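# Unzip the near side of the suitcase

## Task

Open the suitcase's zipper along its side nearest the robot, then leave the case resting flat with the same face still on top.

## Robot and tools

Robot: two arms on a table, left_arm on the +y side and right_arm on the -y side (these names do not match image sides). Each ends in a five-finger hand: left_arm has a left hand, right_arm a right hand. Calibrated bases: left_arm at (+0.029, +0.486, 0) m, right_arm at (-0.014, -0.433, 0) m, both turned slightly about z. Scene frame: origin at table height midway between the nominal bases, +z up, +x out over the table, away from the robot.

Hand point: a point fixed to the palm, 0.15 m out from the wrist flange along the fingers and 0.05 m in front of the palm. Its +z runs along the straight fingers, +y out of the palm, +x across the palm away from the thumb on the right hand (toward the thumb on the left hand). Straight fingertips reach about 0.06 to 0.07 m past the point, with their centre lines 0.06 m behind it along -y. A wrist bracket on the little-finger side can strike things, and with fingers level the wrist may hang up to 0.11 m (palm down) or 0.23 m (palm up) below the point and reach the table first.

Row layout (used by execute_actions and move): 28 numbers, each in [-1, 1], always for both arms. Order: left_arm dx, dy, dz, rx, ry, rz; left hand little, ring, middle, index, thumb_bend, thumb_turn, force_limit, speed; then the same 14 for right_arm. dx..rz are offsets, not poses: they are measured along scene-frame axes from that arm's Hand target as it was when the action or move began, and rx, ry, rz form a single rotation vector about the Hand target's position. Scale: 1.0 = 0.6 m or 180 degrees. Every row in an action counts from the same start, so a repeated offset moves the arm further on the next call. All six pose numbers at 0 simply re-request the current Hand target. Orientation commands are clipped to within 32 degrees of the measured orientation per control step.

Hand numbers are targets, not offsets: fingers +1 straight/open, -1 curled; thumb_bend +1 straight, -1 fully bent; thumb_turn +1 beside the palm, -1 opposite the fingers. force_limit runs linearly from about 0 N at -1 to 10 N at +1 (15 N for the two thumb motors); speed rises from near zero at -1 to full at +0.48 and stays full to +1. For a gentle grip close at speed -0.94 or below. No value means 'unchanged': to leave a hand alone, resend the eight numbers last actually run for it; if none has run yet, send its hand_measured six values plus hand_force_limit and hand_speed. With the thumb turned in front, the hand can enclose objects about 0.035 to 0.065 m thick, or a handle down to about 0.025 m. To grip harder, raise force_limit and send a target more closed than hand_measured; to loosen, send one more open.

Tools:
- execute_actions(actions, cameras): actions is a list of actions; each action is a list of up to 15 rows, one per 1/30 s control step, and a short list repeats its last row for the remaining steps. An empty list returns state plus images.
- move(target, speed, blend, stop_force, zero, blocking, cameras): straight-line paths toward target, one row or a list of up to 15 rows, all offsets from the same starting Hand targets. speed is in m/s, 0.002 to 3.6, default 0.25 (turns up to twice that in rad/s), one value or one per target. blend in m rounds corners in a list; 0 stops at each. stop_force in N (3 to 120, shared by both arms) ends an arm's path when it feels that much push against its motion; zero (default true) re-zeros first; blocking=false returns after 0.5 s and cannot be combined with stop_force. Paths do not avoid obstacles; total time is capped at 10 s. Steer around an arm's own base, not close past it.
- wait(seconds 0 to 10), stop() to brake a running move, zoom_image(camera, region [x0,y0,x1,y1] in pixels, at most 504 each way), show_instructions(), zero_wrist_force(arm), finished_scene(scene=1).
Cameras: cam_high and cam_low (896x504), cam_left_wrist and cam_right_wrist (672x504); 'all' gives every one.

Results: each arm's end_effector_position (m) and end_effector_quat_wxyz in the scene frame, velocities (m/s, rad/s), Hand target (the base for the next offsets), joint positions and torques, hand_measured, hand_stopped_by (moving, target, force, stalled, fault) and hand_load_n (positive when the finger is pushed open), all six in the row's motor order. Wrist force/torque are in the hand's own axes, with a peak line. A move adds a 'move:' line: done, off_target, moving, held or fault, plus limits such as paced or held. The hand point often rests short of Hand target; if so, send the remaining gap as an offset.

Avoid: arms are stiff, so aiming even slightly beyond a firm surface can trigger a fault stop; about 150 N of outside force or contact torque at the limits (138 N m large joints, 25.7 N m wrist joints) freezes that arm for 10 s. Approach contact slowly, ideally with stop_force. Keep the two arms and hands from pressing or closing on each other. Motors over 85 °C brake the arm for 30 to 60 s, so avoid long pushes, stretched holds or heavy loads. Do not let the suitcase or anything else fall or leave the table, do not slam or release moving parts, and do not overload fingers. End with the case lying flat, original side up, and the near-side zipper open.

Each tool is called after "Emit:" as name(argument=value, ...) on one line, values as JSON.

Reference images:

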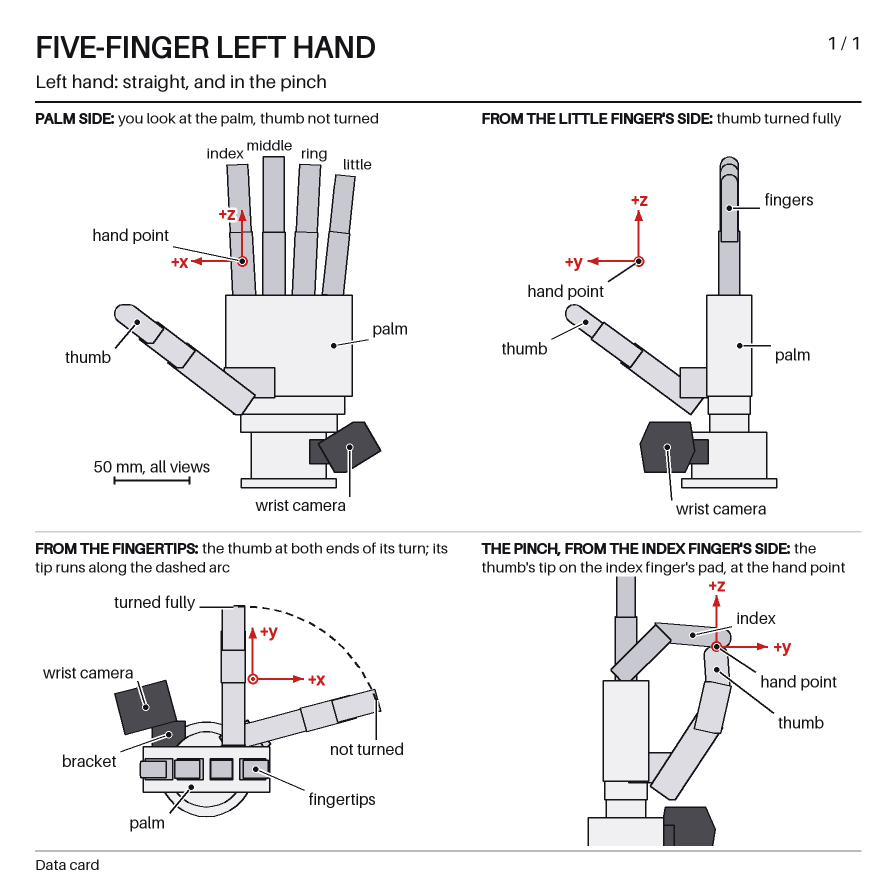

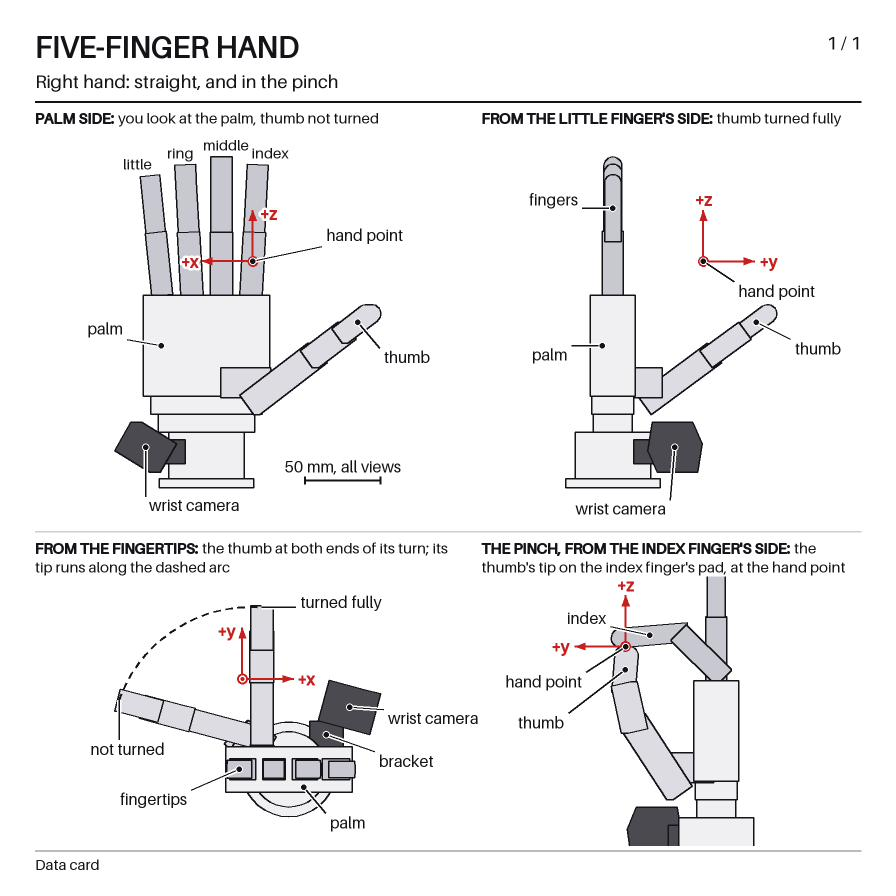

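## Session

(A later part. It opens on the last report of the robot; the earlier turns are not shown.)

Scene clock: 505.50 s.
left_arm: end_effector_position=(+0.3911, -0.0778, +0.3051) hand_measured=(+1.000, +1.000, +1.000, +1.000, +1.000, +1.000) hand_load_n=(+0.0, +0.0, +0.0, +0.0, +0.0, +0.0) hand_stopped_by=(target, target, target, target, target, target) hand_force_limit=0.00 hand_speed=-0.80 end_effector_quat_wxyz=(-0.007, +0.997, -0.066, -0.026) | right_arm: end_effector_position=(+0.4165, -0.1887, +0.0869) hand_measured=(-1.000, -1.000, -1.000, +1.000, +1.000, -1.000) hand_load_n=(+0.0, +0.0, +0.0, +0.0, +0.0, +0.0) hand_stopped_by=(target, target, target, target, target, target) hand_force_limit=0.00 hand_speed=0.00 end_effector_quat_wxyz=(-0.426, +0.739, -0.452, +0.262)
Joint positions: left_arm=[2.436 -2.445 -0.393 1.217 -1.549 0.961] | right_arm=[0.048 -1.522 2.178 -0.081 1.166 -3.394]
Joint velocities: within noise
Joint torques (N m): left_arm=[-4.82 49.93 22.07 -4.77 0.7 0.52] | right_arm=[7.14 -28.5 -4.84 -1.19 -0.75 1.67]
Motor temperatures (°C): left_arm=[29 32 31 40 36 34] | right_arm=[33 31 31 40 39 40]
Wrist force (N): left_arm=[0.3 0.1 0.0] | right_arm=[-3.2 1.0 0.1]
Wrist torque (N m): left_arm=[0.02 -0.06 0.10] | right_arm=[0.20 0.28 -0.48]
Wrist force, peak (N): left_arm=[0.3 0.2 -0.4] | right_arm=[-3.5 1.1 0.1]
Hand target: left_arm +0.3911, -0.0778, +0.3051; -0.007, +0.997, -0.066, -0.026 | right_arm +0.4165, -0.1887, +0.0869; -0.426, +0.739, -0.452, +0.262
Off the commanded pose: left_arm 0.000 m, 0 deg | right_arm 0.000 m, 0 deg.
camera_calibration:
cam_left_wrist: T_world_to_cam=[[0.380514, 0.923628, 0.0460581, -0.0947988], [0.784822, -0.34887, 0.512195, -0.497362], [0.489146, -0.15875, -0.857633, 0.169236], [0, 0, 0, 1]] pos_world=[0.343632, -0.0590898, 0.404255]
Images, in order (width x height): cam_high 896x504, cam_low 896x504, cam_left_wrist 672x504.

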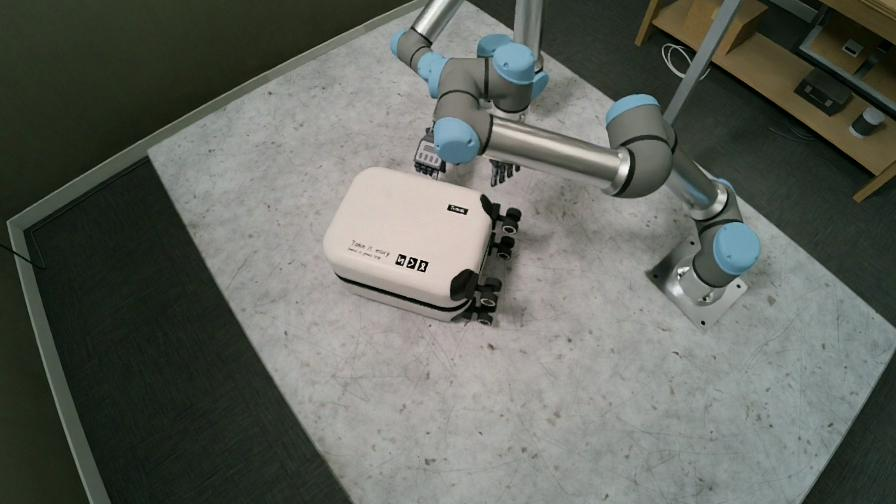

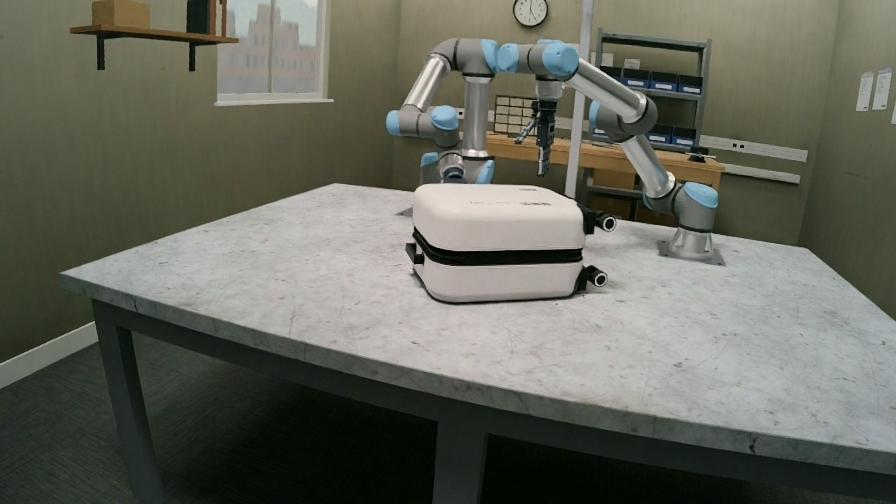

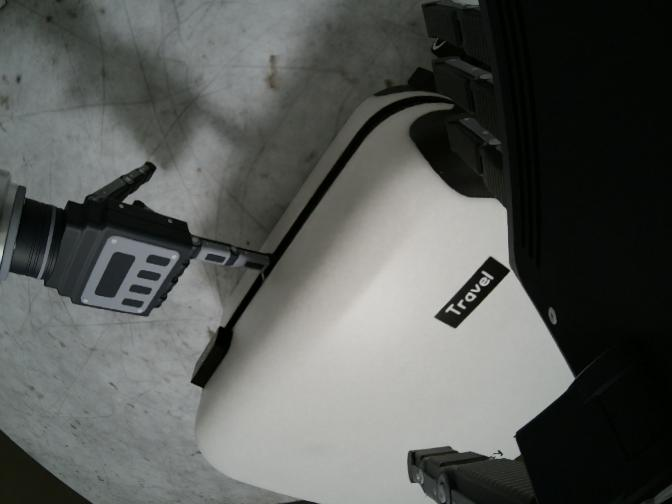

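Emit:
move(target=[[0.0925,-0.045,0,0.1051,-0.0954,-0.3060,1,1,0.6,1,1,1,0,-0.8,0,0,0,0,0,0,-1,-1,-1,1,1,-1,0,0]], speed=0.15, cameras=["cam_left_wrist","cam_high"])

Scene clock: 619.80 s.
left_arm: end_effector_position=(+0.4458, -0.1036, +0.3044) hand_measured=(+1.000, +1.000, +0.600, +1.000, +1.000, +1.000) hand_load_n=(+0.0, -0.5, +0.0, +0.0, +0.0, +0.0) hand_stopped_by=(target, target, target, target, target, target) hand_force_limit=0.00 hand_speed=-0.80 end_effector_quat_wxyz=(-0.138, +0.827, -0.498, +0.223) | right_arm: end_effector_position=(+0.4165, -0.1887, +0.0869) hand_measured=(-1.000, -1.000, -1.000, +1.000, +1.000, -1.000) hand_load_n=(+0.0, +0.0, +0.0, +0.0, +0.0, +0.0) hand_stopped_by=(target, target, target, target, target, target) hand_force_limit=0.00 hand_speed=0.00 end_effector_quat_wxyz=(-0.426, +0.739, -0.452, +0.262)
Joint positions: left_arm=[2.366 -2.593 -0.035 1.436 -1.952 1.916] | right_arm=[0.048 -1.522 2.178 -0.081 1.166 -3.394]
Joint torques (N m): left_arm=[2.87 53.88 9.13 -4.57 0.86 -0.35] | right_arm=[5.22 -29.01 -5.32 -1.23 -0.83 1.08]
Wrist force (N): left_arm=[0.5 -0.2 0.2] | right_arm=[-3.2 1.0 0.0]
Wrist torque (N m): left_arm=[-0.02 -0.02 0.23] | right_arm=[0.22 0.28 -0.48]
Wrist force, peak (N): left_arm=[0.8 -0.5 0.1] | right_arm=[-3.6 1.2 0.0]
Hand target: left_arm +0.4466, -0.1048, +0.3051; -0.185, +0.833, -0.509, +0.113 | right_arm +0.4165, -0.1887, +0.0869; -0.426, +0.739, -0.452, +0.262
Off the commanded pose: left_arm 0.002 m, 14 deg | right_arm 0.000 m, 0 deg.
elbow stopped short (left arm): the move would have taken joint 3 (elbow) straighter than the controller allows.
move: off_target (left_arm)
camera_calibration:
cam_left_wrist: T_world_to_cam=[[0.813215, 0.226934, 0.535894, -0.505955], [-0.140297, -0.817231, 0.558972, -0.199384], [0.564799, -0.529749, -0.632747, -0.00289918], [0, 0, 0, 1]] pos_world=[0.385115, -0.0496608, 0.380754]
Images, in order (width x height): cam_high 896x504, cam_left_wrist 672x504.

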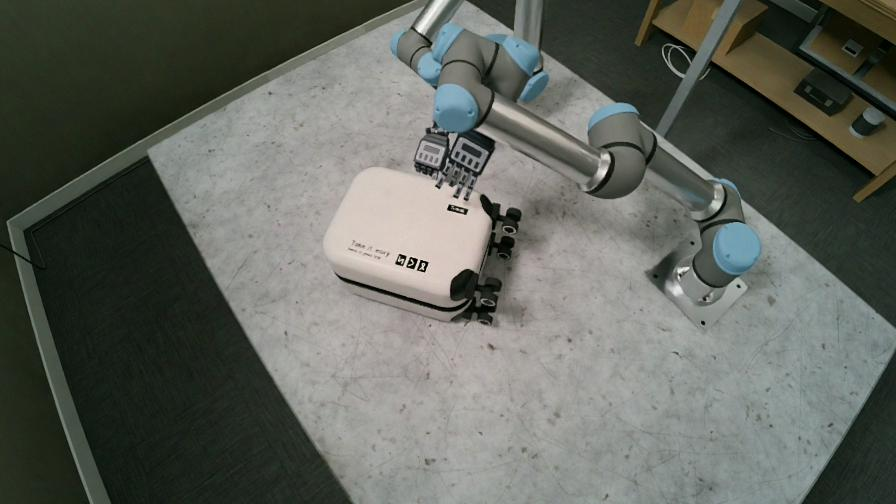

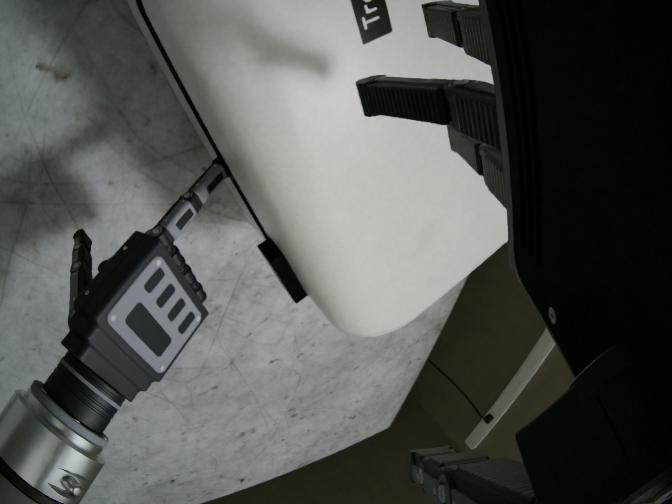

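Emit:
move(target=[[0,0,-0.0667,-0.0607,-0.0448,-0.0125,1,1,0.6,1,1,1,0,-0.8,0,0,0,0,0,0,-1,-1,-1,1,1,-1,0,0]], speed=0.1, cameras=["cam_left_wrist","cam_low"])

Scene clock: 636.17 s.
left_arm: end_effector_position=(+0.4465, -0.1047, +0.2653) hand_measured=(+1.000, +1.000, +0.600, +1.000, +1.000, +1.000) hand_load_n=(+0.0, +0.0, -5.5, +0.0, +0.0, +0.0) hand_stopped_by=(target, target, target, target, target, target) hand_force_limit=0.00 hand_speed=-0.80 end_effector_quat_wxyz=(-0.138, +0.827, -0.498, +0.222) | right_arm: end_effector_position=(+0.4165, -0.1887, +0.0869) hand_measured=(-1.000, -1.000, -1.000, +1.000, +1.000, -1.000) hand_load_n=(+0.0, +0.0, +0.5, +0.0, +0.0, +0.0) hand_stopped_by=(target, target, target, target, target, target) hand_force_limit=0.00 hand_speed=0.00 end_effector_quat_wxyz=(-0.426, +0.739, -0.452, +0.262)
Joint positions: left_arm=[2.366 -2.452 -0.419 1.677 -1.951 1.916] | right_arm=[0.048 -1.522 2.178 -0.081 1.166 -3.394]
Joint torques (N m): left_arm=[3.25 8.39 -6.96 5.7 5.58 -1.39] | right_arm=[4.65 -29.03 -5.19 -1.23 -0.77 0.79]
Wrist force (N): left_arm=[-3.9 -25.2 -53.6] | right_arm=[-3.0 1.3 0.0]
Wrist torque (N m): left_arm=[2.53 -1.65 0.64] | right_arm=[0.25 0.30 -0.45]
Wrist force, peak (N): left_arm=[-1.4 -28.7 -61.4] | right_arm=[-3.5 1.1 0.0]
Hand target: left_arm +0.4466, -0.1048, +0.2651; -0.138, +0.827, -0.498, +0.222 | right_arm +0.4165, -0.1887, +0.0869; -0.426, +0.739, -0.452, +0.262
Off the commanded pose: left_arm 0.000 m, 0 deg | right_arm 0.000 m, 0 deg.
move: done
camera_calibration:
cam_left_wrist: T_world_to_cam=[[0.814134, 0.226028, 0.534881, -0.485451], [-0.140215, -0.817354, 0.558813, -0.178298], [0.563495, -0.529946, -0.633743, -0.0278372], [0, 0, 0, 1]] pos_world=[0.385908, -0.0507597, 0.341652]
Images, in order (width x height): cam_low 896x504, cam_left_wrist 672x504.

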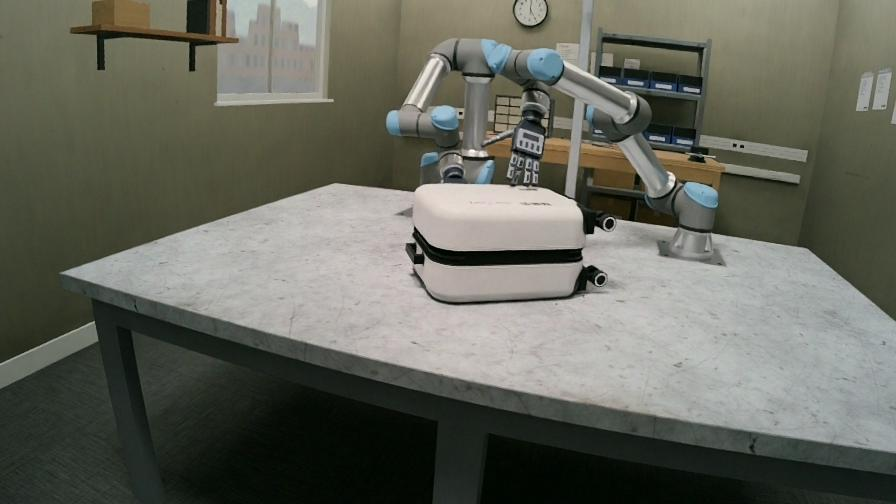

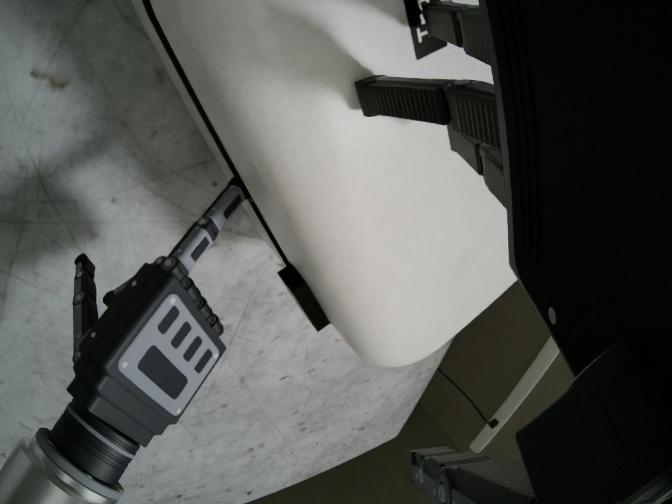

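Emit:
move(target=[[0,0,0.005,0,0,0,1,1,0.6,1,1,1,0,-0.8,0,0,0,0,0,0,-1,-1,-1,1,1,-1,0,0]], speed=0.05)

Scene clock: 639.77 s.
left_arm: end_effector_position=(+0.4466, -0.1048, +0.2680) hand_measured=(+1.000, +1.000, +0.600, +1.000, +1.000, +1.000) hand_load_n=(+0.0, +0.0, -1.5, +0.0, +0.0, +0.0) hand_stopped_by=(target, target, target, target, target, target) hand_force_limit=0.00 hand_speed=-0.80 end_effector_quat_wxyz=(-0.138, +0.827, -0.498, +0.222) | right_arm: end_effector_position=(+0.4165, -0.1887, +0.0869) hand_measured=(-1.000, -1.000, -1.000, +1.000, +1.000, -1.000) hand_load_n=(+0.0, +0.0, +0.0, +0.0, +0.0, +0.0) hand_stopped_by=(target, target, target, target, target, target) hand_force_limit=0.00 hand_speed=0.00 end_effector_quat_wxyz=(-0.426, +0.739, -0.452, +0.262)
Joint positions: left_arm=[2.366 -2.457 -0.402 1.665 -1.951 1.916] | right_arm=[0.048 -1.522 2.178 -0.081 1.166 -3.394]
Joint torques (N m): left_arm=[-4.04 56.81 10.03 -2.52 -1.5 -1.39] | right_arm=[5.2 -28.57 -4.67 -1.16 -0.75 0.43]
Wrist force (N): left_arm=[0.2 -0.3 -2.3] | right_arm=[-2.3 1.1 0.0]
Wrist torque (N m): left_arm=[0.13 -0.15 0.11] | right_arm=[0.23 0.39 -0.41]
Wrist force, peak (N): left_arm=[-4.3 -27.1 -57.8] | right_arm=[-3.3 1.2 0.2]
Hand target: left_arm +0.4466, -0.1048, +0.2681; -0.138, +0.827, -0.498, +0.222 | right_arm +0.4165, -0.1887, +0.0869; -0.426, +0.739, -0.452, +0.262
Off the commanded pose: left_arm 0.000 m, 0 deg | right_arm 0.000 m, 0 deg.
move: done

Emit:
move(target=[[0,0,-0.0035,0,0,0,1,1,0.6,1,1,1,0,-0.8,0,0,0,0,0,0,-1,-1,-1,1,1,-1,0,0]], speed=0.003, stop_force=14)

Scene clock: 644.87 s.
left_arm: end_effector_position=(+0.4466, -0.1048, +0.2671) hand_measured=(+1.000, +1.000, +0.600, +1.000, +1.000, +1.000) hand_load_n=(+0.0, +0.0, -2.0, +0.0, +0.0, +0.0) hand_stopped_by=(target, target, target, target, target, target) hand_force_limit=0.00 hand_speed=-0.80 end_effector_quat_wxyz=(-0.138, +0.827, -0.498, +0.222) | right_arm: end_effector_position=(+0.4165, -0.1887, +0.0869) hand_measured=(-1.000, -1.000, -1.000, +1.000, +1.000, -1.000) hand_load_n=(+0.0, +0.0, +0.0, +0.0, +0.0, +0.0) hand_stopped_by=(target, target, target, target, target, target) hand_force_limit=0.00 hand_speed=0.00 end_effector_quat_wxyz=(-0.426, +0.739, -0.452, +0.262)
Joint positions: left_arm=[2.366 -2.455 -0.408 1.67 -1.951 1.916] | right_arm=[0.048 -1.522 2.178 -0.081 1.166 -3.394]
Joint torques (N m): left_arm=[-4.91 36.09 18.49 -3.89 -1.22 -1.42] | right_arm=[4.54 -27.61 -5.38 0.38 -0.63 0.12]
Wrist force (N): left_arm=[2.2 -5.3 -12.8] | right_arm=[-2.0 1.2 -0.1]
Wrist torque (N m): left_arm=[0.59 -0.33 0.31] | right_arm=[0.25 0.35 -0.40]
Wrist force, peak (N): left_arm=[2.9 -6.9 -15.8] | right_arm=[-2.4 1.2 -0.1]
Hand target: left_arm +0.4466, -0.1048, +0.2671; -0.138, +0.827, -0.498, +0.222 (not the last commanded pose) | right_arm +0.4165, -0.1887, +0.0869; -0.426, +0.739, -0.452, +0.262
Off the commanded pose: left_arm 0.001 m, 0 deg | right_arm 0.000 m, 0 deg.
move: contact (left_arm)

Emit:
execute_actions(actions=[], cameras=["cam_left_wrist"])

Emit:
zoom_image(camera="cam_left_wrist", region=[190, 130, 350, 350])

Scene clock: 647.40 s.
left_arm: end_effector_position=(+0.4466, -0.1048, +0.2671) hand_measured=(+1.000, +1.000, +0.600, +1.000, +1.000, +1.000) hand_load_n=(+0.0, +0.0, -2.5, +0.0, +0.0, +0.0) hand_stopped_by=(target, target, target, target, target, target) hand_force_limit=0.00 hand_speed=-0.80 end_effector_quat_wxyz=(-0.138, +0.827, -0.498, +0.222) | right_arm: end_effector_position=(+0.4165, -0.1887, +0.0869) hand_measured=(-1.000, -1.000, -1.000, +1.000, +1.000, -1.000) hand_load_n=(+0.0, +0.0, +0.0, +0.0, +0.0, +0.0) hand_stopped_by=(target, target, target, target, target, target) hand_force_limit=0.00 hand_speed=0.00 end_effector_quat_wxyz=(-0.426, +0.739, -0.452, +0.262)
Joint positions: left_arm=[2.366 -2.455 -0.408 1.67 -1.951 1.916] | right_arm=[0.048 -1.522 2.178 -0.081 1.166 -3.394]
Joint velocities: within noise
Joint torques (N m): left_arm=[-4.76 36.5 17.47 -3.72 -1.08 -1.48] | right_arm=[4.16 -27.11 -4.7 0.87 -0.59 -0.09]
Motor temperatures (°C): left_arm=[29 32 31 40 36 34] | right_arm=[33 31 31 40 39 40]
Wrist force (N): left_arm=[2.3 -5.2 -12.8] | right_arm=[-2.2 1.1 -0.2]
Wrist torque (N m): left_arm=[0.62 -0.35 0.31] | right_arm=[0.22 0.37 -0.41]
Wrist force, peak (N): left_arm=[2.3 -5.2 -13.1] | right_arm=[-2.3 1.3 -0.1]
Hand target: left_arm +0.4466, -0.1048, +0.2671; -0.138, +0.827, -0.498, +0.222 (not the last commanded pose) | right_arm +0.4165, -0.1887, +0.0869; -0.426, +0.739, -0.452, +0.262
Off the commanded pose: left_arm 0.001 m, 0 deg | right_arm 0.000 m, 0 deg.
camera_calibration:
cam_left_wrist: T_world_to_cam=[[0.814041, 0.226211, 0.534945, -0.486527], [-0.140187, -0.817281, 0.558927, -0.179393], [0.563636, -0.529982, -0.633588, -0.0267993], [0, 0, 0, 1]] pos_world=[0.386009, -0.0507601, 0.343553]
Images, in order (width x height): cam_left_wrist 672x504.

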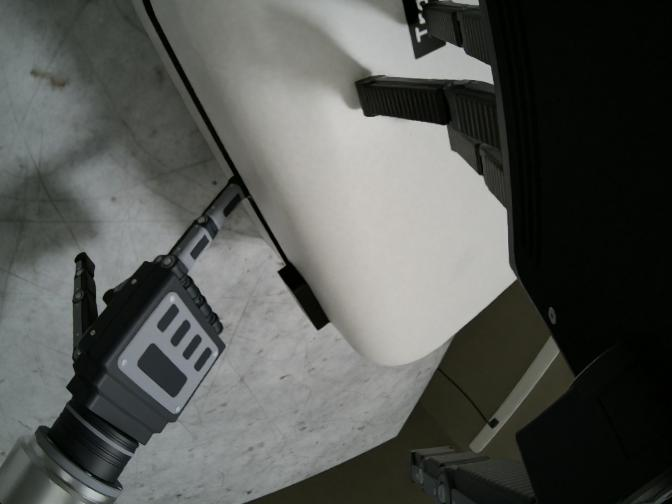

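Scaled by 2.291 from the camera's 672x504 image, which has a finer 960x720 frame.

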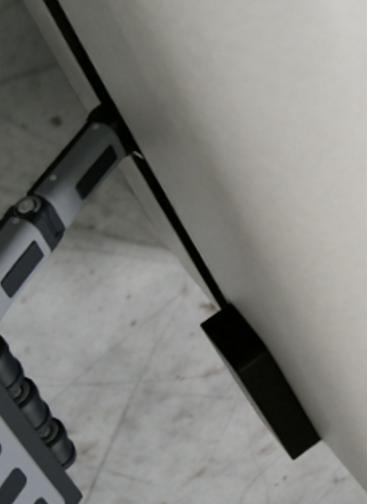

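Emit:
move(target=[[0,0,0,0,0,0,1,1,0.6,1,1,1,0,-0.8,0.0169,-0.0287,0,0,0,0,-1,-1,-1,1,1,-1,0,0]], speed=0.02, stop_force=15, cameras=["cam_left_wrist"])

Emit:
zoom_image(camera="cam_left_wrist", region=[190, 130, 350, 350])

Scene clock: 669.40 s.
left_arm: end_effector_position=(+0.4466, -0.1048, +0.2671) hand_measured=(+1.000, +1.000, +0.600, +1.000, +1.000, +1.000) hand_load_n=(-0.5, +0.0, -1.0, +0.0, +0.0, +0.0) hand_stopped_by=(target, target, target, target, target, target) hand_force_limit=0.00 hand_speed=-0.80 end_effector_quat_wxyz=(-0.138, +0.827, -0.498, +0.222) | right_arm: end_effector_position=(+0.4267, -0.2059, +0.0869) hand_measured=(-1.000, -1.000, -1.000, +1.000, +1.000, -1.000) hand_load_n=(+0.0, +0.0, +0.0, -1.5, +0.0, +0.0) hand_stopped_by=(target, target, target, target, target, target) hand_force_limit=0.00 hand_speed=0.00 end_effector_quat_wxyz=(-0.426, +0.739, -0.452, +0.262)
Joint positions: left_arm=[2.366 -2.455 -0.408 1.67 -1.951 1.916] | right_arm=[-0.013 -1.511 2.169 -0.068 1.115 -3.43]
Joint torques (N m): left_arm=[-4.52 41.18 15.11 -3.58 -0.73 -1.29] | right_arm=[7.29 -28.96 -5.1 -1.42 0.78 1.91]
Wrist force (N): left_arm=[7.1 -5.4 -11.2] | right_arm=[-1.9 2.2 -1.6]
Wrist torque (N m): left_arm=[0.58 -0.07 0.45] | right_arm=[0.30 0.38 -0.31]
Wrist force, peak (N): left_arm=[7.1 -5.4 -11.4] | right_arm=[-9.1 3.1 -3.3]
Hand target: left_arm +0.4466, -0.1048, +0.2671; -0.138, +0.827, -0.498, +0.222 | right_arm +0.4267, -0.2059, +0.0869; -0.426, +0.739, -0.452, +0.262
Off the commanded pose: left_arm 0.000 m, 0 deg | right_arm 0.000 m, 0 deg.
move: done
camera_calibration:
cam_left_wrist: T_world_to_cam=[[0.814038, 0.226193, 0.534957, -0.48653], [-0.140205, -0.817286, 0.558916, -0.179382], [0.563635, -0.529982, -0.633588, -0.0267992], [0, 0, 0, 1]] pos_world=[0.386009, -0.0507601, 0.343553]
Images, in order (width x height): cam_left_wrist 672x504.

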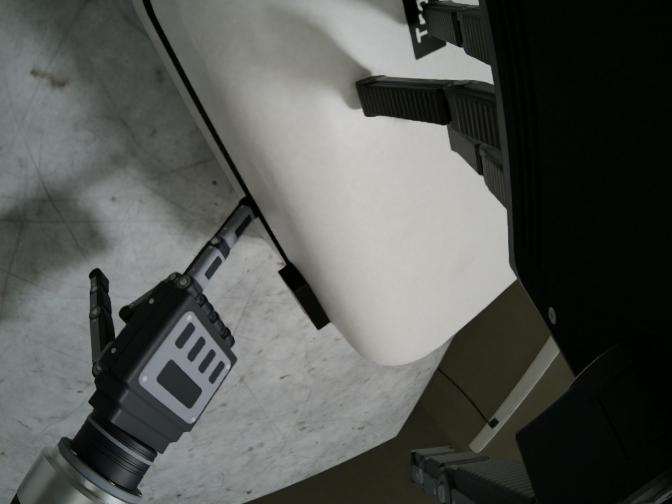

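Scaled by 2.291 from the camera's 672x504 image, which has a finer 960x720 frame.

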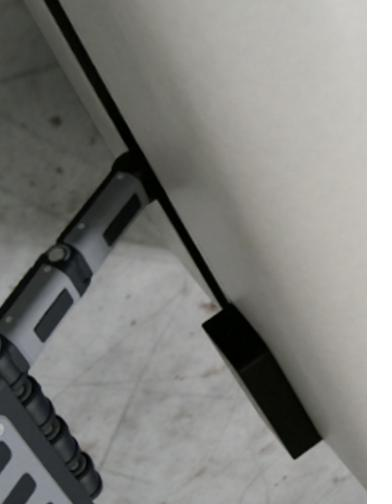

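Emit:
zoom_image(camera="cam_left_wrist", region=[225, 170, 285, 230])

Scaled by 8.400 from the camera's 672x504 image, which has a finer 960x720 frame.

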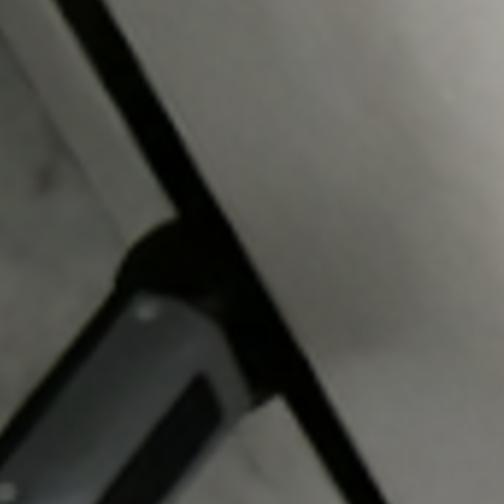

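Emit:
move(target=[[0,0,0,0,0,0,1,1,0.6,1,1,1,0,-0.8,-0.0431,-0.0254,0,0,0,0,-1,-1,-1,1,1,-1,0,0]], speed=0.1, cameras=["cam_left_wrist"])

Emit:
zoom_image(camera="cam_left_wrist", region=[205, 140, 305, 280])

Scene clock: 678.43 s.
left_arm: end_effector_position=(+0.4466, -0.1048, +0.2671) hand_measured=(+1.000, +1.000, +0.600, +1.000, +1.000, +1.000) hand_load_n=(+0.0, +0.0, -0.5, +0.0, +0.0, +0.0) hand_stopped_by=(target, target, target, target, target, target) hand_force_limit=0.00 hand_speed=-0.80 end_effector_quat_wxyz=(-0.138, +0.827, -0.498, +0.222) | right_arm: end_effector_position=(+0.4008, -0.2211, +0.0869) hand_measured=(-1.000, -1.000, -1.000, +1.000, +1.000, -1.000) hand_load_n=(+0.0, +0.0, +0.5, +0.0, +0.0, +0.0) hand_stopped_by=(target, target, target, target, target, target) hand_force_limit=0.00 hand_speed=0.00 end_effector_quat_wxyz=(-0.426, +0.739, -0.452, +0.262)
Joint positions: left_arm=[2.366 -2.455 -0.408 1.67 -1.951 1.916] | right_arm=[-0.08 -1.582 2.246 -0.053 1.06 -3.473]
Joint torques (N m): left_arm=[-4.51 46.95 14.46 -3.55 -0.55 -1.31] | right_arm=[5.76 -5.7 -27.5 -1.03 0.85 1.6]
Wrist force (N): left_arm=[7.0 -5.4 -11.2] | right_arm=[-2.0 1.0 -0.3]
Wrist torque (N m): left_arm=[0.57 -0.04 0.44] | right_arm=[0.29 0.35 -0.48]
Wrist force, peak (N): left_arm=[7.0 -5.4 -11.4] | right_arm=[-2.2 2.3 -1.6]
Hand target: left_arm +0.4466, -0.1048, +0.2671; -0.138, +0.827, -0.498, +0.222 | right_arm +0.4008, -0.2211, +0.0869; -0.426, +0.739, -0.452, +0.262
Off the commanded pose: left_arm 0.000 m, 0 deg | right_arm 0.000 m, 0 deg.
move: done
camera_calibration:
cam_left_wrist: T_world_to_cam=[[0.814041, 0.226211, 0.534945, -0.486527], [-0.140187, -0.817281, 0.558927, -0.179393], [0.563636, -0.529982, -0.633588, -0.0267993], [0, 0, 0, 1]] pos_world=[0.386009, -0.0507601, 0.343553]
Images, in order (width x height): cam_left_wrist 672x504.

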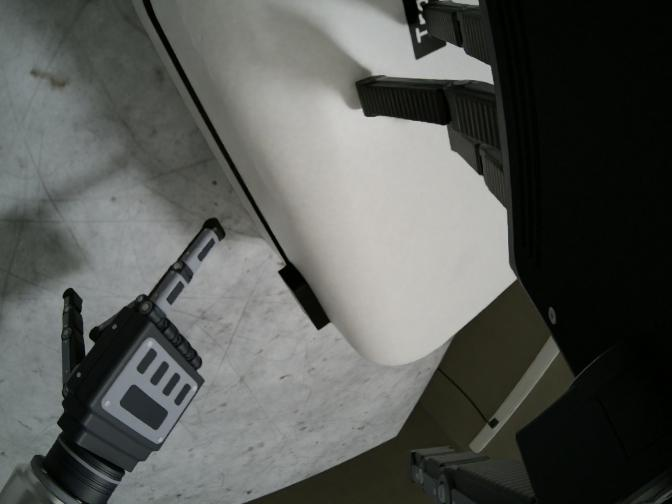

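Scaled by 3.600 from the camera's 672x504 image, which has a finer 960x720 frame.

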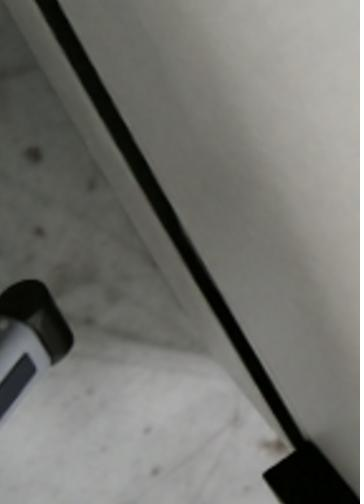

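Emit:
move(target=[[0,0,0,0,0,0,1,1,0.6,1,1,1,0,-0.8,0,0,0,0,0,0,1,1,1,1,1,-1,0,0.4]], speed=0.1, cameras=["cam_right_wrist"])

Scene clock: 682.60 s.
left_arm: end_effector_position=(+0.4466, -0.1048, +0.2671) hand_measured=(+1.000, +1.000, +0.600, +1.000, +1.000, +1.000) hand_load_n=(+0.0, +0.0, -1.0, +0.0, +0.0, +0.0) hand_stopped_by=(target, target, target, target, target, target) hand_force_limit=0.00 hand_speed=-0.80 end_effector_quat_wxyz=(-0.138, +0.827, -0.498, +0.222) | right_arm: end_effector_position=(+0.4008, -0.2211, +0.0869) hand_measured=(+1.000, +1.000, +1.000, +1.000, +1.000, -1.000) hand_load_n=(+0.0, -0.5, -0.5, +0.0, +0.0, +0.0) hand_stopped_by=(target, target, target, target, target, target) hand_force_limit=0.00 hand_speed=0.40 end_effector_quat_wxyz=(-0.426, +0.739, -0.452, +0.262)
Joint positions: left_arm=[2.366 -2.455 -0.408 1.67 -1.951 1.916] | right_arm=[-0.08 -1.582 2.246 -0.054 1.06 -3.473]
Joint torques (N m): left_arm=[-4.49 47.52 13.43 -3.28 -0.31 -1.3] | right_arm=[-4.87 -19.5 -20.53 -0.7 -0.78 -1.3]
Wrist force (N): left_arm=[7.0 -5.4 -11.3] | right_arm=[-2.0 0.8 -0.2]
Wrist torque (N m): left_arm=[0.58 -0.04 0.44] | right_arm=[0.23 0.36 -0.49]
Wrist force, peak (N): left_arm=[7.1 -5.5 -11.4] | right_arm=[-2.3 0.8 -0.2]
Hand target: left_arm +0.4466, -0.1048, +0.2671; -0.138, +0.827, -0.498, +0.222 | right_arm +0.4008, -0.2211, +0.0869; -0.426, +0.739, -0.452, +0.262
Off the commanded pose: left_arm 0.000 m, 0 deg | right_arm 0.000 m, 0 deg.
move: done
camera_calibration:
cam_right_wrist: T_world_to_cam=[[-0.258494, -0.464926, -0.846773, 0.0739217], [-0.881035, 0.47296, 0.0092712, 0.457719], [0.39618, 0.748433, -0.531873, 0.173295], [0, 0, 0, 1]] pos_world=[0.353718, -0.311815, 0.150523]
Images, in order (width x height): cam_right_wrist 672x504.

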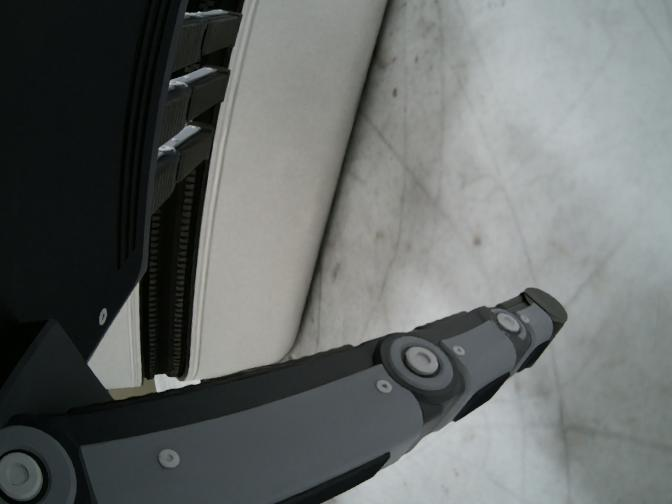

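Emit:
move(target=[[0,0,0,0,0,0,1,1,0.6,1,1,1,0,-0.8,-0.0345,-0.0203,0.0667,0,0,0,1,1,1,1,1,-1,0,0.4]], speed=0.1, cameras=["cam_right_wrist"])

Scene clock: 688.30 s.
left_arm: end_effector_position=(+0.4466, -0.1048, +0.2671) hand_measured=(+1.000, +1.000, +0.600, +1.000, +1.000, +1.000) hand_load_n=(+0.0, +0.0, -1.0, +0.0, +0.0, +0.0) hand_stopped_by=(target, target, target, target, target, target) hand_force_limit=0.00 hand_speed=-0.80 end_effector_quat_wxyz=(-0.138, +0.827, -0.498, +0.222) | right_arm: end_effector_position=(+0.3802, -0.2333, +0.1270) hand_measured=(+1.000, +1.000, +1.000, +1.000, +1.000, -1.000) hand_load_n=(+0.0, +0.0, +0.0, +0.0, +0.0, +0.0) hand_stopped_by=(target, target, target, target, target, target) hand_force_limit=0.00 hand_speed=0.40 end_effector_quat_wxyz=(-0.426, +0.739, -0.452, +0.262)
Joint positions: left_arm=[2.366 -2.455 -0.408 1.67 -1.951 1.916] | right_arm=[-0.146 -1.711 2.243 0.101 1.006 -3.518]
Joint torques (N m): left_arm=[-4.02 47.75 11.53 -3.13 -0.03 -1.19] | right_arm=[0.77 -19.83 -7.29 1.51 0.24 1.55]
Wrist force (N): left_arm=[6.9 -5.4 -11.2] | right_arm=[-1.9 1.0 -0.2]
Wrist torque (N m): left_arm=[0.57 -0.04 0.44] | right_arm=[0.24 0.30 -0.44]
Wrist force, peak (N): left_arm=[7.1 -5.5 -11.4] | right_arm=[-2.2 1.3 0.4]
Hand target: left_arm +0.4466, -0.1048, +0.2671; -0.138, +0.827, -0.498, +0.222 | right_arm +0.3801, -0.2333, +0.1269; -0.426, +0.739, -0.452, +0.262
Off the commanded pose: left_arm 0.000 m, 0 deg | right_arm 0.000 m, 0 deg.
move: done
camera_calibration:
cam_right_wrist: T_world_to_cam=[[-0.258334, -0.464984, -0.84679, 0.0967266], [-0.881045, 0.472946, 0.00908279, 0.445003], [0.396263, 0.748406, -0.53185, 0.211821], [0, 0, 0, 1]] pos_world=[0.333118, -0.324015, 0.190522]
Images, in order (width x height): cam_right_wrist 672x504.

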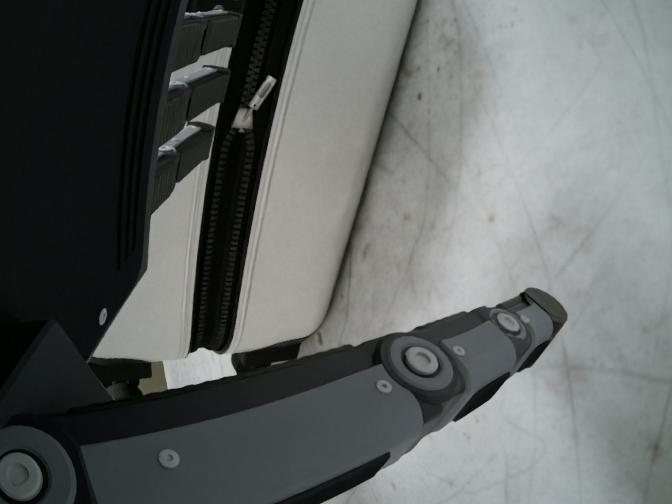

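Emit:
zoom_image(camera="cam_right_wrist", region=[190, 60, 310, 180])

Scaled by 4.200 from the camera's 672x504 image, which has a finer 960x720 frame.

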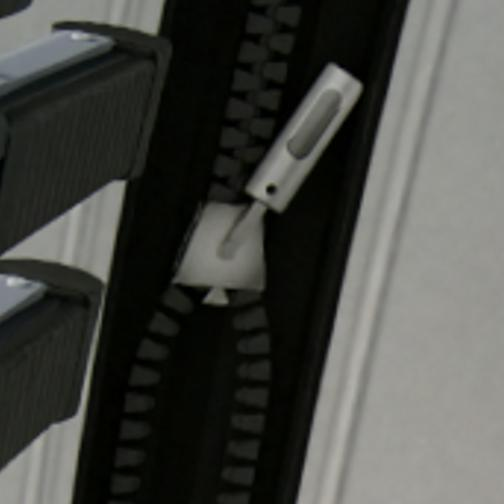

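Emit:
execute_actions(actions=[], cameras=["cam_left_wrist","cam_right_wrist"])

Emit:
zoom_image(camera="cam_left_wrist", region=[235, 180, 305, 280])

Scene clock: 707.13 s.
left_arm: end_effector_position=(+0.4466, -0.1048, +0.2671) hand_measured=(+1.000, +1.000, +0.600, +1.000, +1.000, +1.000) hand_load_n=(+0.0, +0.0, -1.0, +0.0, +0.0, -0.5) hand_stopped_by=(target, target, target, target, target, target) hand_force_limit=0.00 hand_speed=-0.80 end_effector_quat_wxyz=(-0.138, +0.827, -0.498, +0.222) | right_arm: end_effector_position=(+0.3801, -0.2333, +0.1269) hand_measured=(+1.000, +1.000, +1.000, +1.000, +1.000, -1.000) hand_load_n=(-0.5, +0.0, +0.0, +0.0, +0.0, +0.0) hand_stopped_by=(target, target, target, target, target, target) hand_force_limit=0.00 hand_speed=0.40 end_effector_quat_wxyz=(-0.426, +0.739, -0.452, +0.262)
Joint positions: left_arm=[2.366 -2.455 -0.408 1.67 -1.951 1.916] | right_arm=[-0.146 -1.711 2.243 0.102 1.006 -3.518]
Joint velocities: within noise
Joint torques (N m): left_arm=[-3.99 47.36 10.62 -3.06 0.11 -1.03] | right_arm=[-1.08 -21.37 -5.84 1.34 -1.34 1.64]
Motor temperatures (°C): left_arm=[29 32 31 40 36 34] | right_arm=[33 31 31 40 39 40]
Wrist force (N): left_arm=[7.1 -5.2 -11.3] | right_arm=[-1.9 0.9 -0.3]
Wrist torque (N m): left_arm=[0.60 -0.07 0.44] | right_arm=[0.23 0.31 -0.44]
Wrist force, peak (N): left_arm=[7.2 -5.5 -11.5] | right_arm=[-2.2 1.0 -0.3]
Hand target: left_arm +0.4466, -0.1048, +0.2671; -0.138, +0.827, -0.498, +0.222 | right_arm +0.3801, -0.2333, +0.1269; -0.426, +0.739, -0.452, +0.262
Off the commanded pose: left_arm 0.000 m, 0 deg | right_arm 0.000 m, 0 deg.
camera_calibration:
cam_left_wrist: T_world_to_cam=[[0.814041, 0.226211, 0.534945, -0.486527], [-0.140187, -0.817281, 0.558927, -0.179393], [0.563636, -0.529982, -0.633588, -0.0267993], [0, 0, 0, 1]] pos_world=[0.386009, -0.0507601, 0.343553]
cam_right_wrist: T_world_to_cam=[[-0.258494, -0.464926, -0.846773, 0.0967697], [-0.881035, 0.47296, 0.0092712, 0.44488], [0.39618, 0.748433, -0.531873, 0.211902], [0, 0, 0, 1]] pos_world=[0.333018, -0.324015, 0.190523]
Images, in order (width x height): cam_left_wrist 672x504, cam_right_wrist 672x504.

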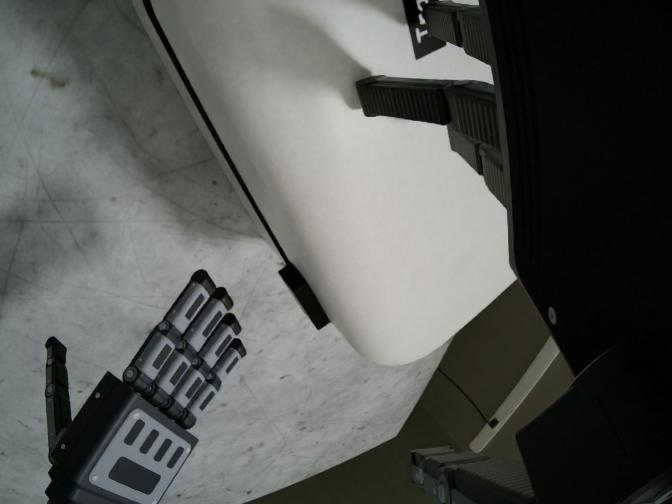

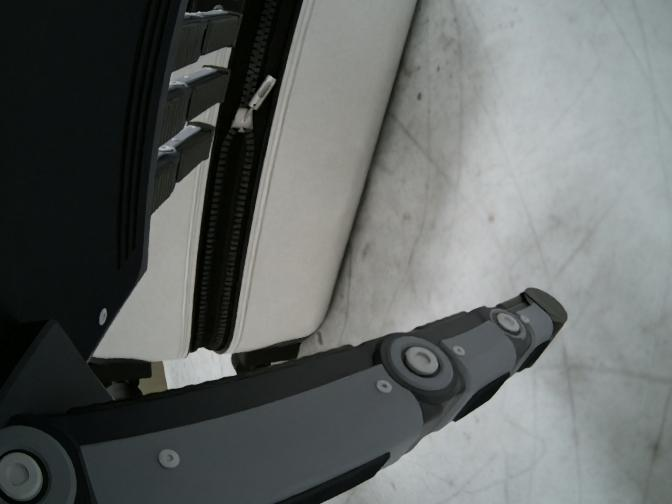

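Scaled by 5.040 from the camera's 672x504 image, which has a finer 960x720 frame.

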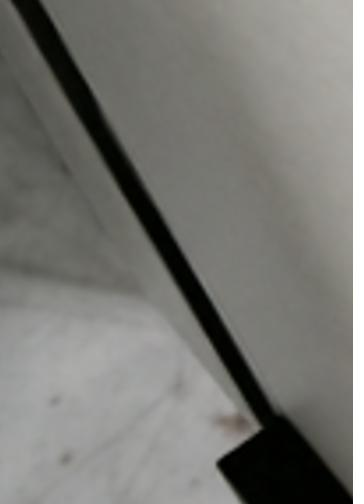

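Emit:
move(target=[[0,0,0,0,0,0,1,1,0.6,1,1,1,0,-0.8,0,0,0,0,0,0,-1,-1,-1,1,1,-1,0,0.4],[0,0,0,0,0,0,1,1,0.6,1,1,1,0,-0.8,0.0405,0.0602,-0.0805,0.0271,-0.0483,0.0194,-1,-1,-1,1,1,-1,0,0.4]], speed=0.1, cameras=["cam_left_wrist"])

Scene clock: 755.97 s.
left_arm: end_effector_position=(+0.4466, -0.1048, +0.2671) hand_measured=(+1.000, +1.000, +0.600, +1.000, +1.000, +1.000) hand_load_n=(+0.0, +0.0, -1.0, +0.0, -0.5, +0.0) hand_stopped_by=(target, target, target, target, target, target) hand_force_limit=0.00 hand_speed=-0.80 end_effector_quat_wxyz=(-0.138, +0.827, -0.498, +0.222) | right_arm: end_effector_position=(+0.4043, -0.1971, +0.0786) hand_measured=(-1.000, -1.000, -1.000, +1.000, +1.000, -1.000) hand_load_n=(+0.0, +0.0, +0.5, +0.0, +0.0, +0.0) hand_stopped_by=(target, target, target, target, target, target) hand_force_limit=0.00 hand_speed=0.40 end_effector_quat_wxyz=(-0.498, +0.711, -0.407, +0.285)
Joint positions: left_arm=[2.366 -2.455 -0.408 1.67 -1.951 1.916] | right_arm=[-0.085 -1.579 2.36 -0.347 0.95 -3.405]
Joint torques (N m): left_arm=[-4.37 47.34 8.4 -2.8 0.42 -1.03] | right_arm=[-7.26 -13.51 -25.16 -1.52 0.54 -1.26]
Wrist force (N): left_arm=[6.9 -5.5 -11.2] | right_arm=[-1.8 0.6 -0.4]
Wrist torque (N m): left_arm=[0.55 -0.04 0.44] | right_arm=[0.26 0.34 -0.29]
Wrist force, peak (N): left_arm=[6.9 -5.4 -11.5] | right_arm=[-2.1 1.2 -0.4]
Hand target: left_arm +0.4466, -0.1048, +0.2671; -0.138, +0.827, -0.498, +0.222 | right_arm +0.4044, -0.1972, +0.0786; -0.498, +0.711, -0.407, +0.285
Off the commanded pose: left_arm 0.000 m, 0 deg | right_arm 0.000 m, 0 deg.
move: done
camera_calibration:
cam_left_wrist: T_world_to_cam=[[0.814041, 0.226211, 0.534945, -0.486527], [-0.140187, -0.817281, 0.558927, -0.179393], [0.563636, -0.529982, -0.633588, -0.0267993], [0, 0, 0, 1]] pos_world=[0.386009, -0.0507601, 0.343553]
Images, in order (width x height): cam_left_wrist 672x504.

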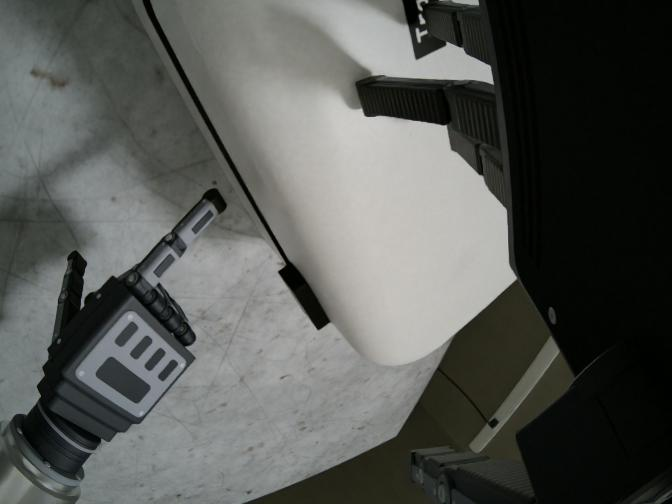

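Emit:
move(target=[[0,0,0,0,0,0,1,1,0.6,1,1,1,0,-0.8,0.0402,0.0237,0,0,0,0,-1,-1,-1,1,1,-1,0,0.4]], speed=0.015, stop_force=3.5, cameras=["cam_left_wrist"])

Emit:
zoom_image(camera="cam_left_wrist", region=[205, 150, 305, 290])

Scene clock: 762.40 s.
left_arm: end_effector_position=(+0.4466, -0.1048, +0.2671) hand_measured=(+1.000, +1.000, +0.600, +1.000, +1.000, +1.000) hand_load_n=(+0.0, +0.0, +1.5, +0.0, +0.0, +0.0) hand_stopped_by=(target, target, target, target, target, target) hand_force_limit=0.00 hand_speed=-0.80 end_effector_quat_wxyz=(-0.138, +0.827, -0.498, +0.222) | right_arm: end_effector_position=(+0.4248, -0.1851, +0.0786) hand_measured=(-1.000, -1.000, -1.000, +1.000, +1.000, -1.000) hand_load_n=(+0.0, +0.0, +0.0, -1.5, +0.0, +0.0) hand_stopped_by=(target, target, target, target, target, target) hand_force_limit=0.00 hand_speed=0.40 end_effector_quat_wxyz=(-0.498, +0.711, -0.407, +0.285)
Joint positions: left_arm=[2.366 -2.455 -0.408 1.67 -1.951 1.916] | right_arm=[-0.028 -1.522 2.299 -0.359 1.002 -3.376]
Joint torques (N m): left_arm=[-4.54 46.75 6.79 -2.48 0.79 -0.92] | right_arm=[-5.16 -27.64 -4.11 0.62 0.29 -1.95]
Wrist force (N): left_arm=[5.4 -6.7 -10.9] | right_arm=[-2.1 2.4 -1.3]
Wrist torque (N m): left_arm=[0.69 -0.12 0.43] | right_arm=[0.28 0.32 -0.38]
Wrist force, peak (N): left_arm=[7.2 -5.5 -11.4] | right_arm=[-1.5 3.1 -8.0]
Hand target: left_arm +0.4466, -0.1048, +0.2671; -0.138, +0.827, -0.498, +0.222 | right_arm +0.4248, -0.1851, +0.0786; -0.498, +0.711, -0.407, +0.285 (not the last commanded pose)
Off the commanded pose: left_arm 0.000 m, 0 deg | right_arm 0.004 m, 0 deg.
move: contact (right_arm)
camera_calibration:
cam_left_wrist: T_world_to_cam=[[0.814041, 0.226211, 0.534945, -0.486527], [-0.140187, -0.817281, 0.558927, -0.179393], [0.563636, -0.529982, -0.633588, -0.0267993], [0, 0, 0, 1]] pos_world=[0.386009, -0.0507601, 0.343553]
Images, in order (width x height): cam_left_wrist 672x504.

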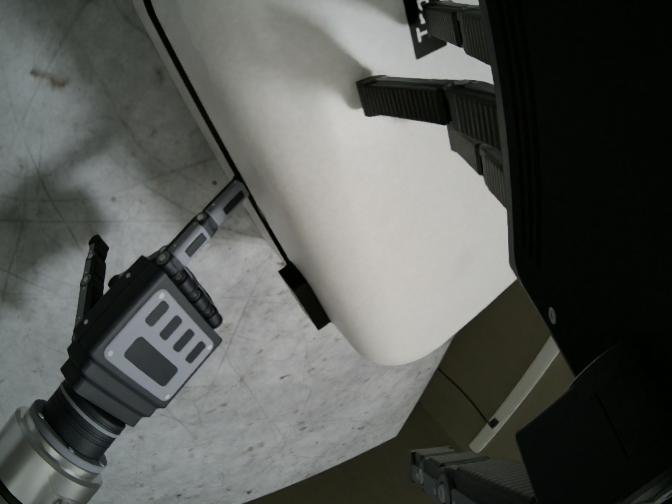

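Scaled by 3.600 from the camera's 672x504 image, which has a finer 960x720 frame.

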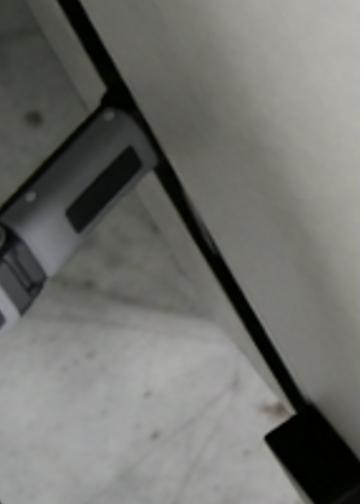

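Emit:
move(target=[[0,0,0,0,0,0,1,1,0.6,1,1,1,0,-0.8,0.0212,-0.0359,0,0,0,0,-1,-1,-1,1,1,-1,0,0.4]], speed=0.02, stop_force=14, cameras=["cam_left_wrist"])

Emit:
zoom_image(camera="cam_left_wrist", region=[205, 150, 305, 290])

Scene clock: 770.77 s.
left_arm: end_effector_position=(+0.4466, -0.1048, +0.2671) hand_measured=(+1.000, +1.000, +0.600, +1.000, +1.000, +1.000) hand_load_n=(+0.0, +0.0, +1.5, +0.0, +0.0, -0.5) hand_stopped_by=(target, target, target, target, target, target) hand_force_limit=0.00 hand_speed=-0.80 end_effector_quat_wxyz=(-0.138, +0.827, -0.498, +0.222) | right_arm: end_effector_position=(+0.4375, -0.2067, +0.0786) hand_measured=(-1.000, -1.000, -1.000, +1.000, +1.000, -1.000) hand_load_n=(+0.0, +0.0, +0.0, +0.0, +0.0, +0.0) hand_stopped_by=(target, target, target, target, target, target) hand_force_limit=0.00 hand_speed=0.40 end_effector_quat_wxyz=(-0.498, +0.711, -0.407, +0.285)
Joint positions: left_arm=[2.366 -2.455 -0.408 1.67 -1.951 1.916] | right_arm=[-0.104 -1.505 2.284 -0.339 0.933 -3.415]
Joint torques (N m): left_arm=[-4.55 47.53 6.69 -2.41 1.06 -0.88] | right_arm=[7.53 -27.75 -3.63 -1.11 0.91 1.88]
Wrist force (N): left_arm=[9.2 -6.0 -9.7] | right_arm=[-1.4 0.5 -0.3]
Wrist torque (N m): left_arm=[0.59 0.15 0.52] | right_arm=[0.21 0.24 -0.31]
Wrist force, peak (N): left_arm=[9.5 -6.2 -10.0] | right_arm=[-11.3 1.2 -2.8]
Hand target: left_arm +0.4466, -0.1048, +0.2671; -0.138, +0.827, -0.498, +0.222 | right_arm +0.4375, -0.2067, +0.0786; -0.498, +0.711, -0.407, +0.285
Off the commanded pose: left_arm 0.000 m, 0 deg | right_arm 0.000 m, 0 deg.
move: done
camera_calibration:
cam_left_wrist: T_world_to_cam=[[0.814041, 0.226211, 0.534945, -0.486527], [-0.140187, -0.817281, 0.558927, -0.179393], [0.563636, -0.529982, -0.633588, -0.0267993], [0, 0, 0, 1]] pos_world=[0.386009, -0.0507601, 0.343553]
Images, in order (width x height): cam_left_wrist 672x504.

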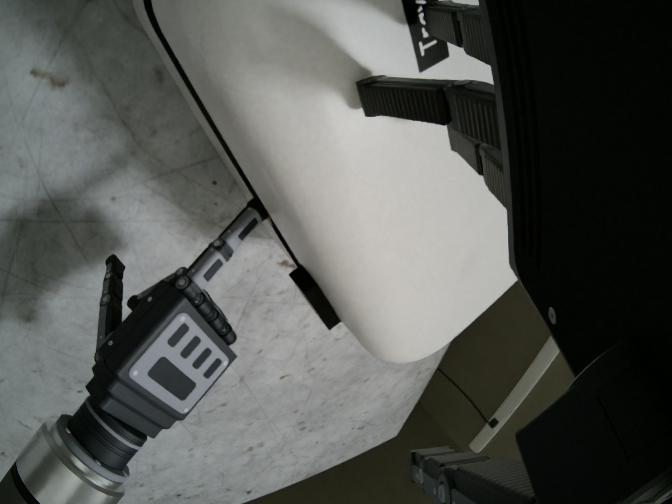

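Scaled by 3.600 from the camera's 672x504 image, which has a finer 960x720 frame.

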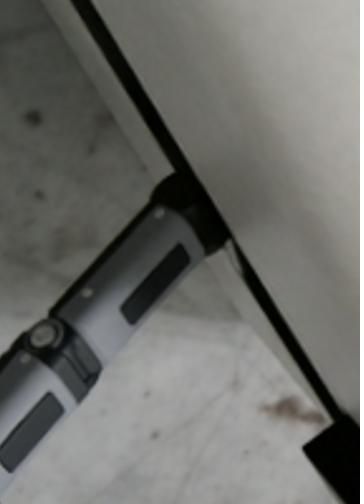

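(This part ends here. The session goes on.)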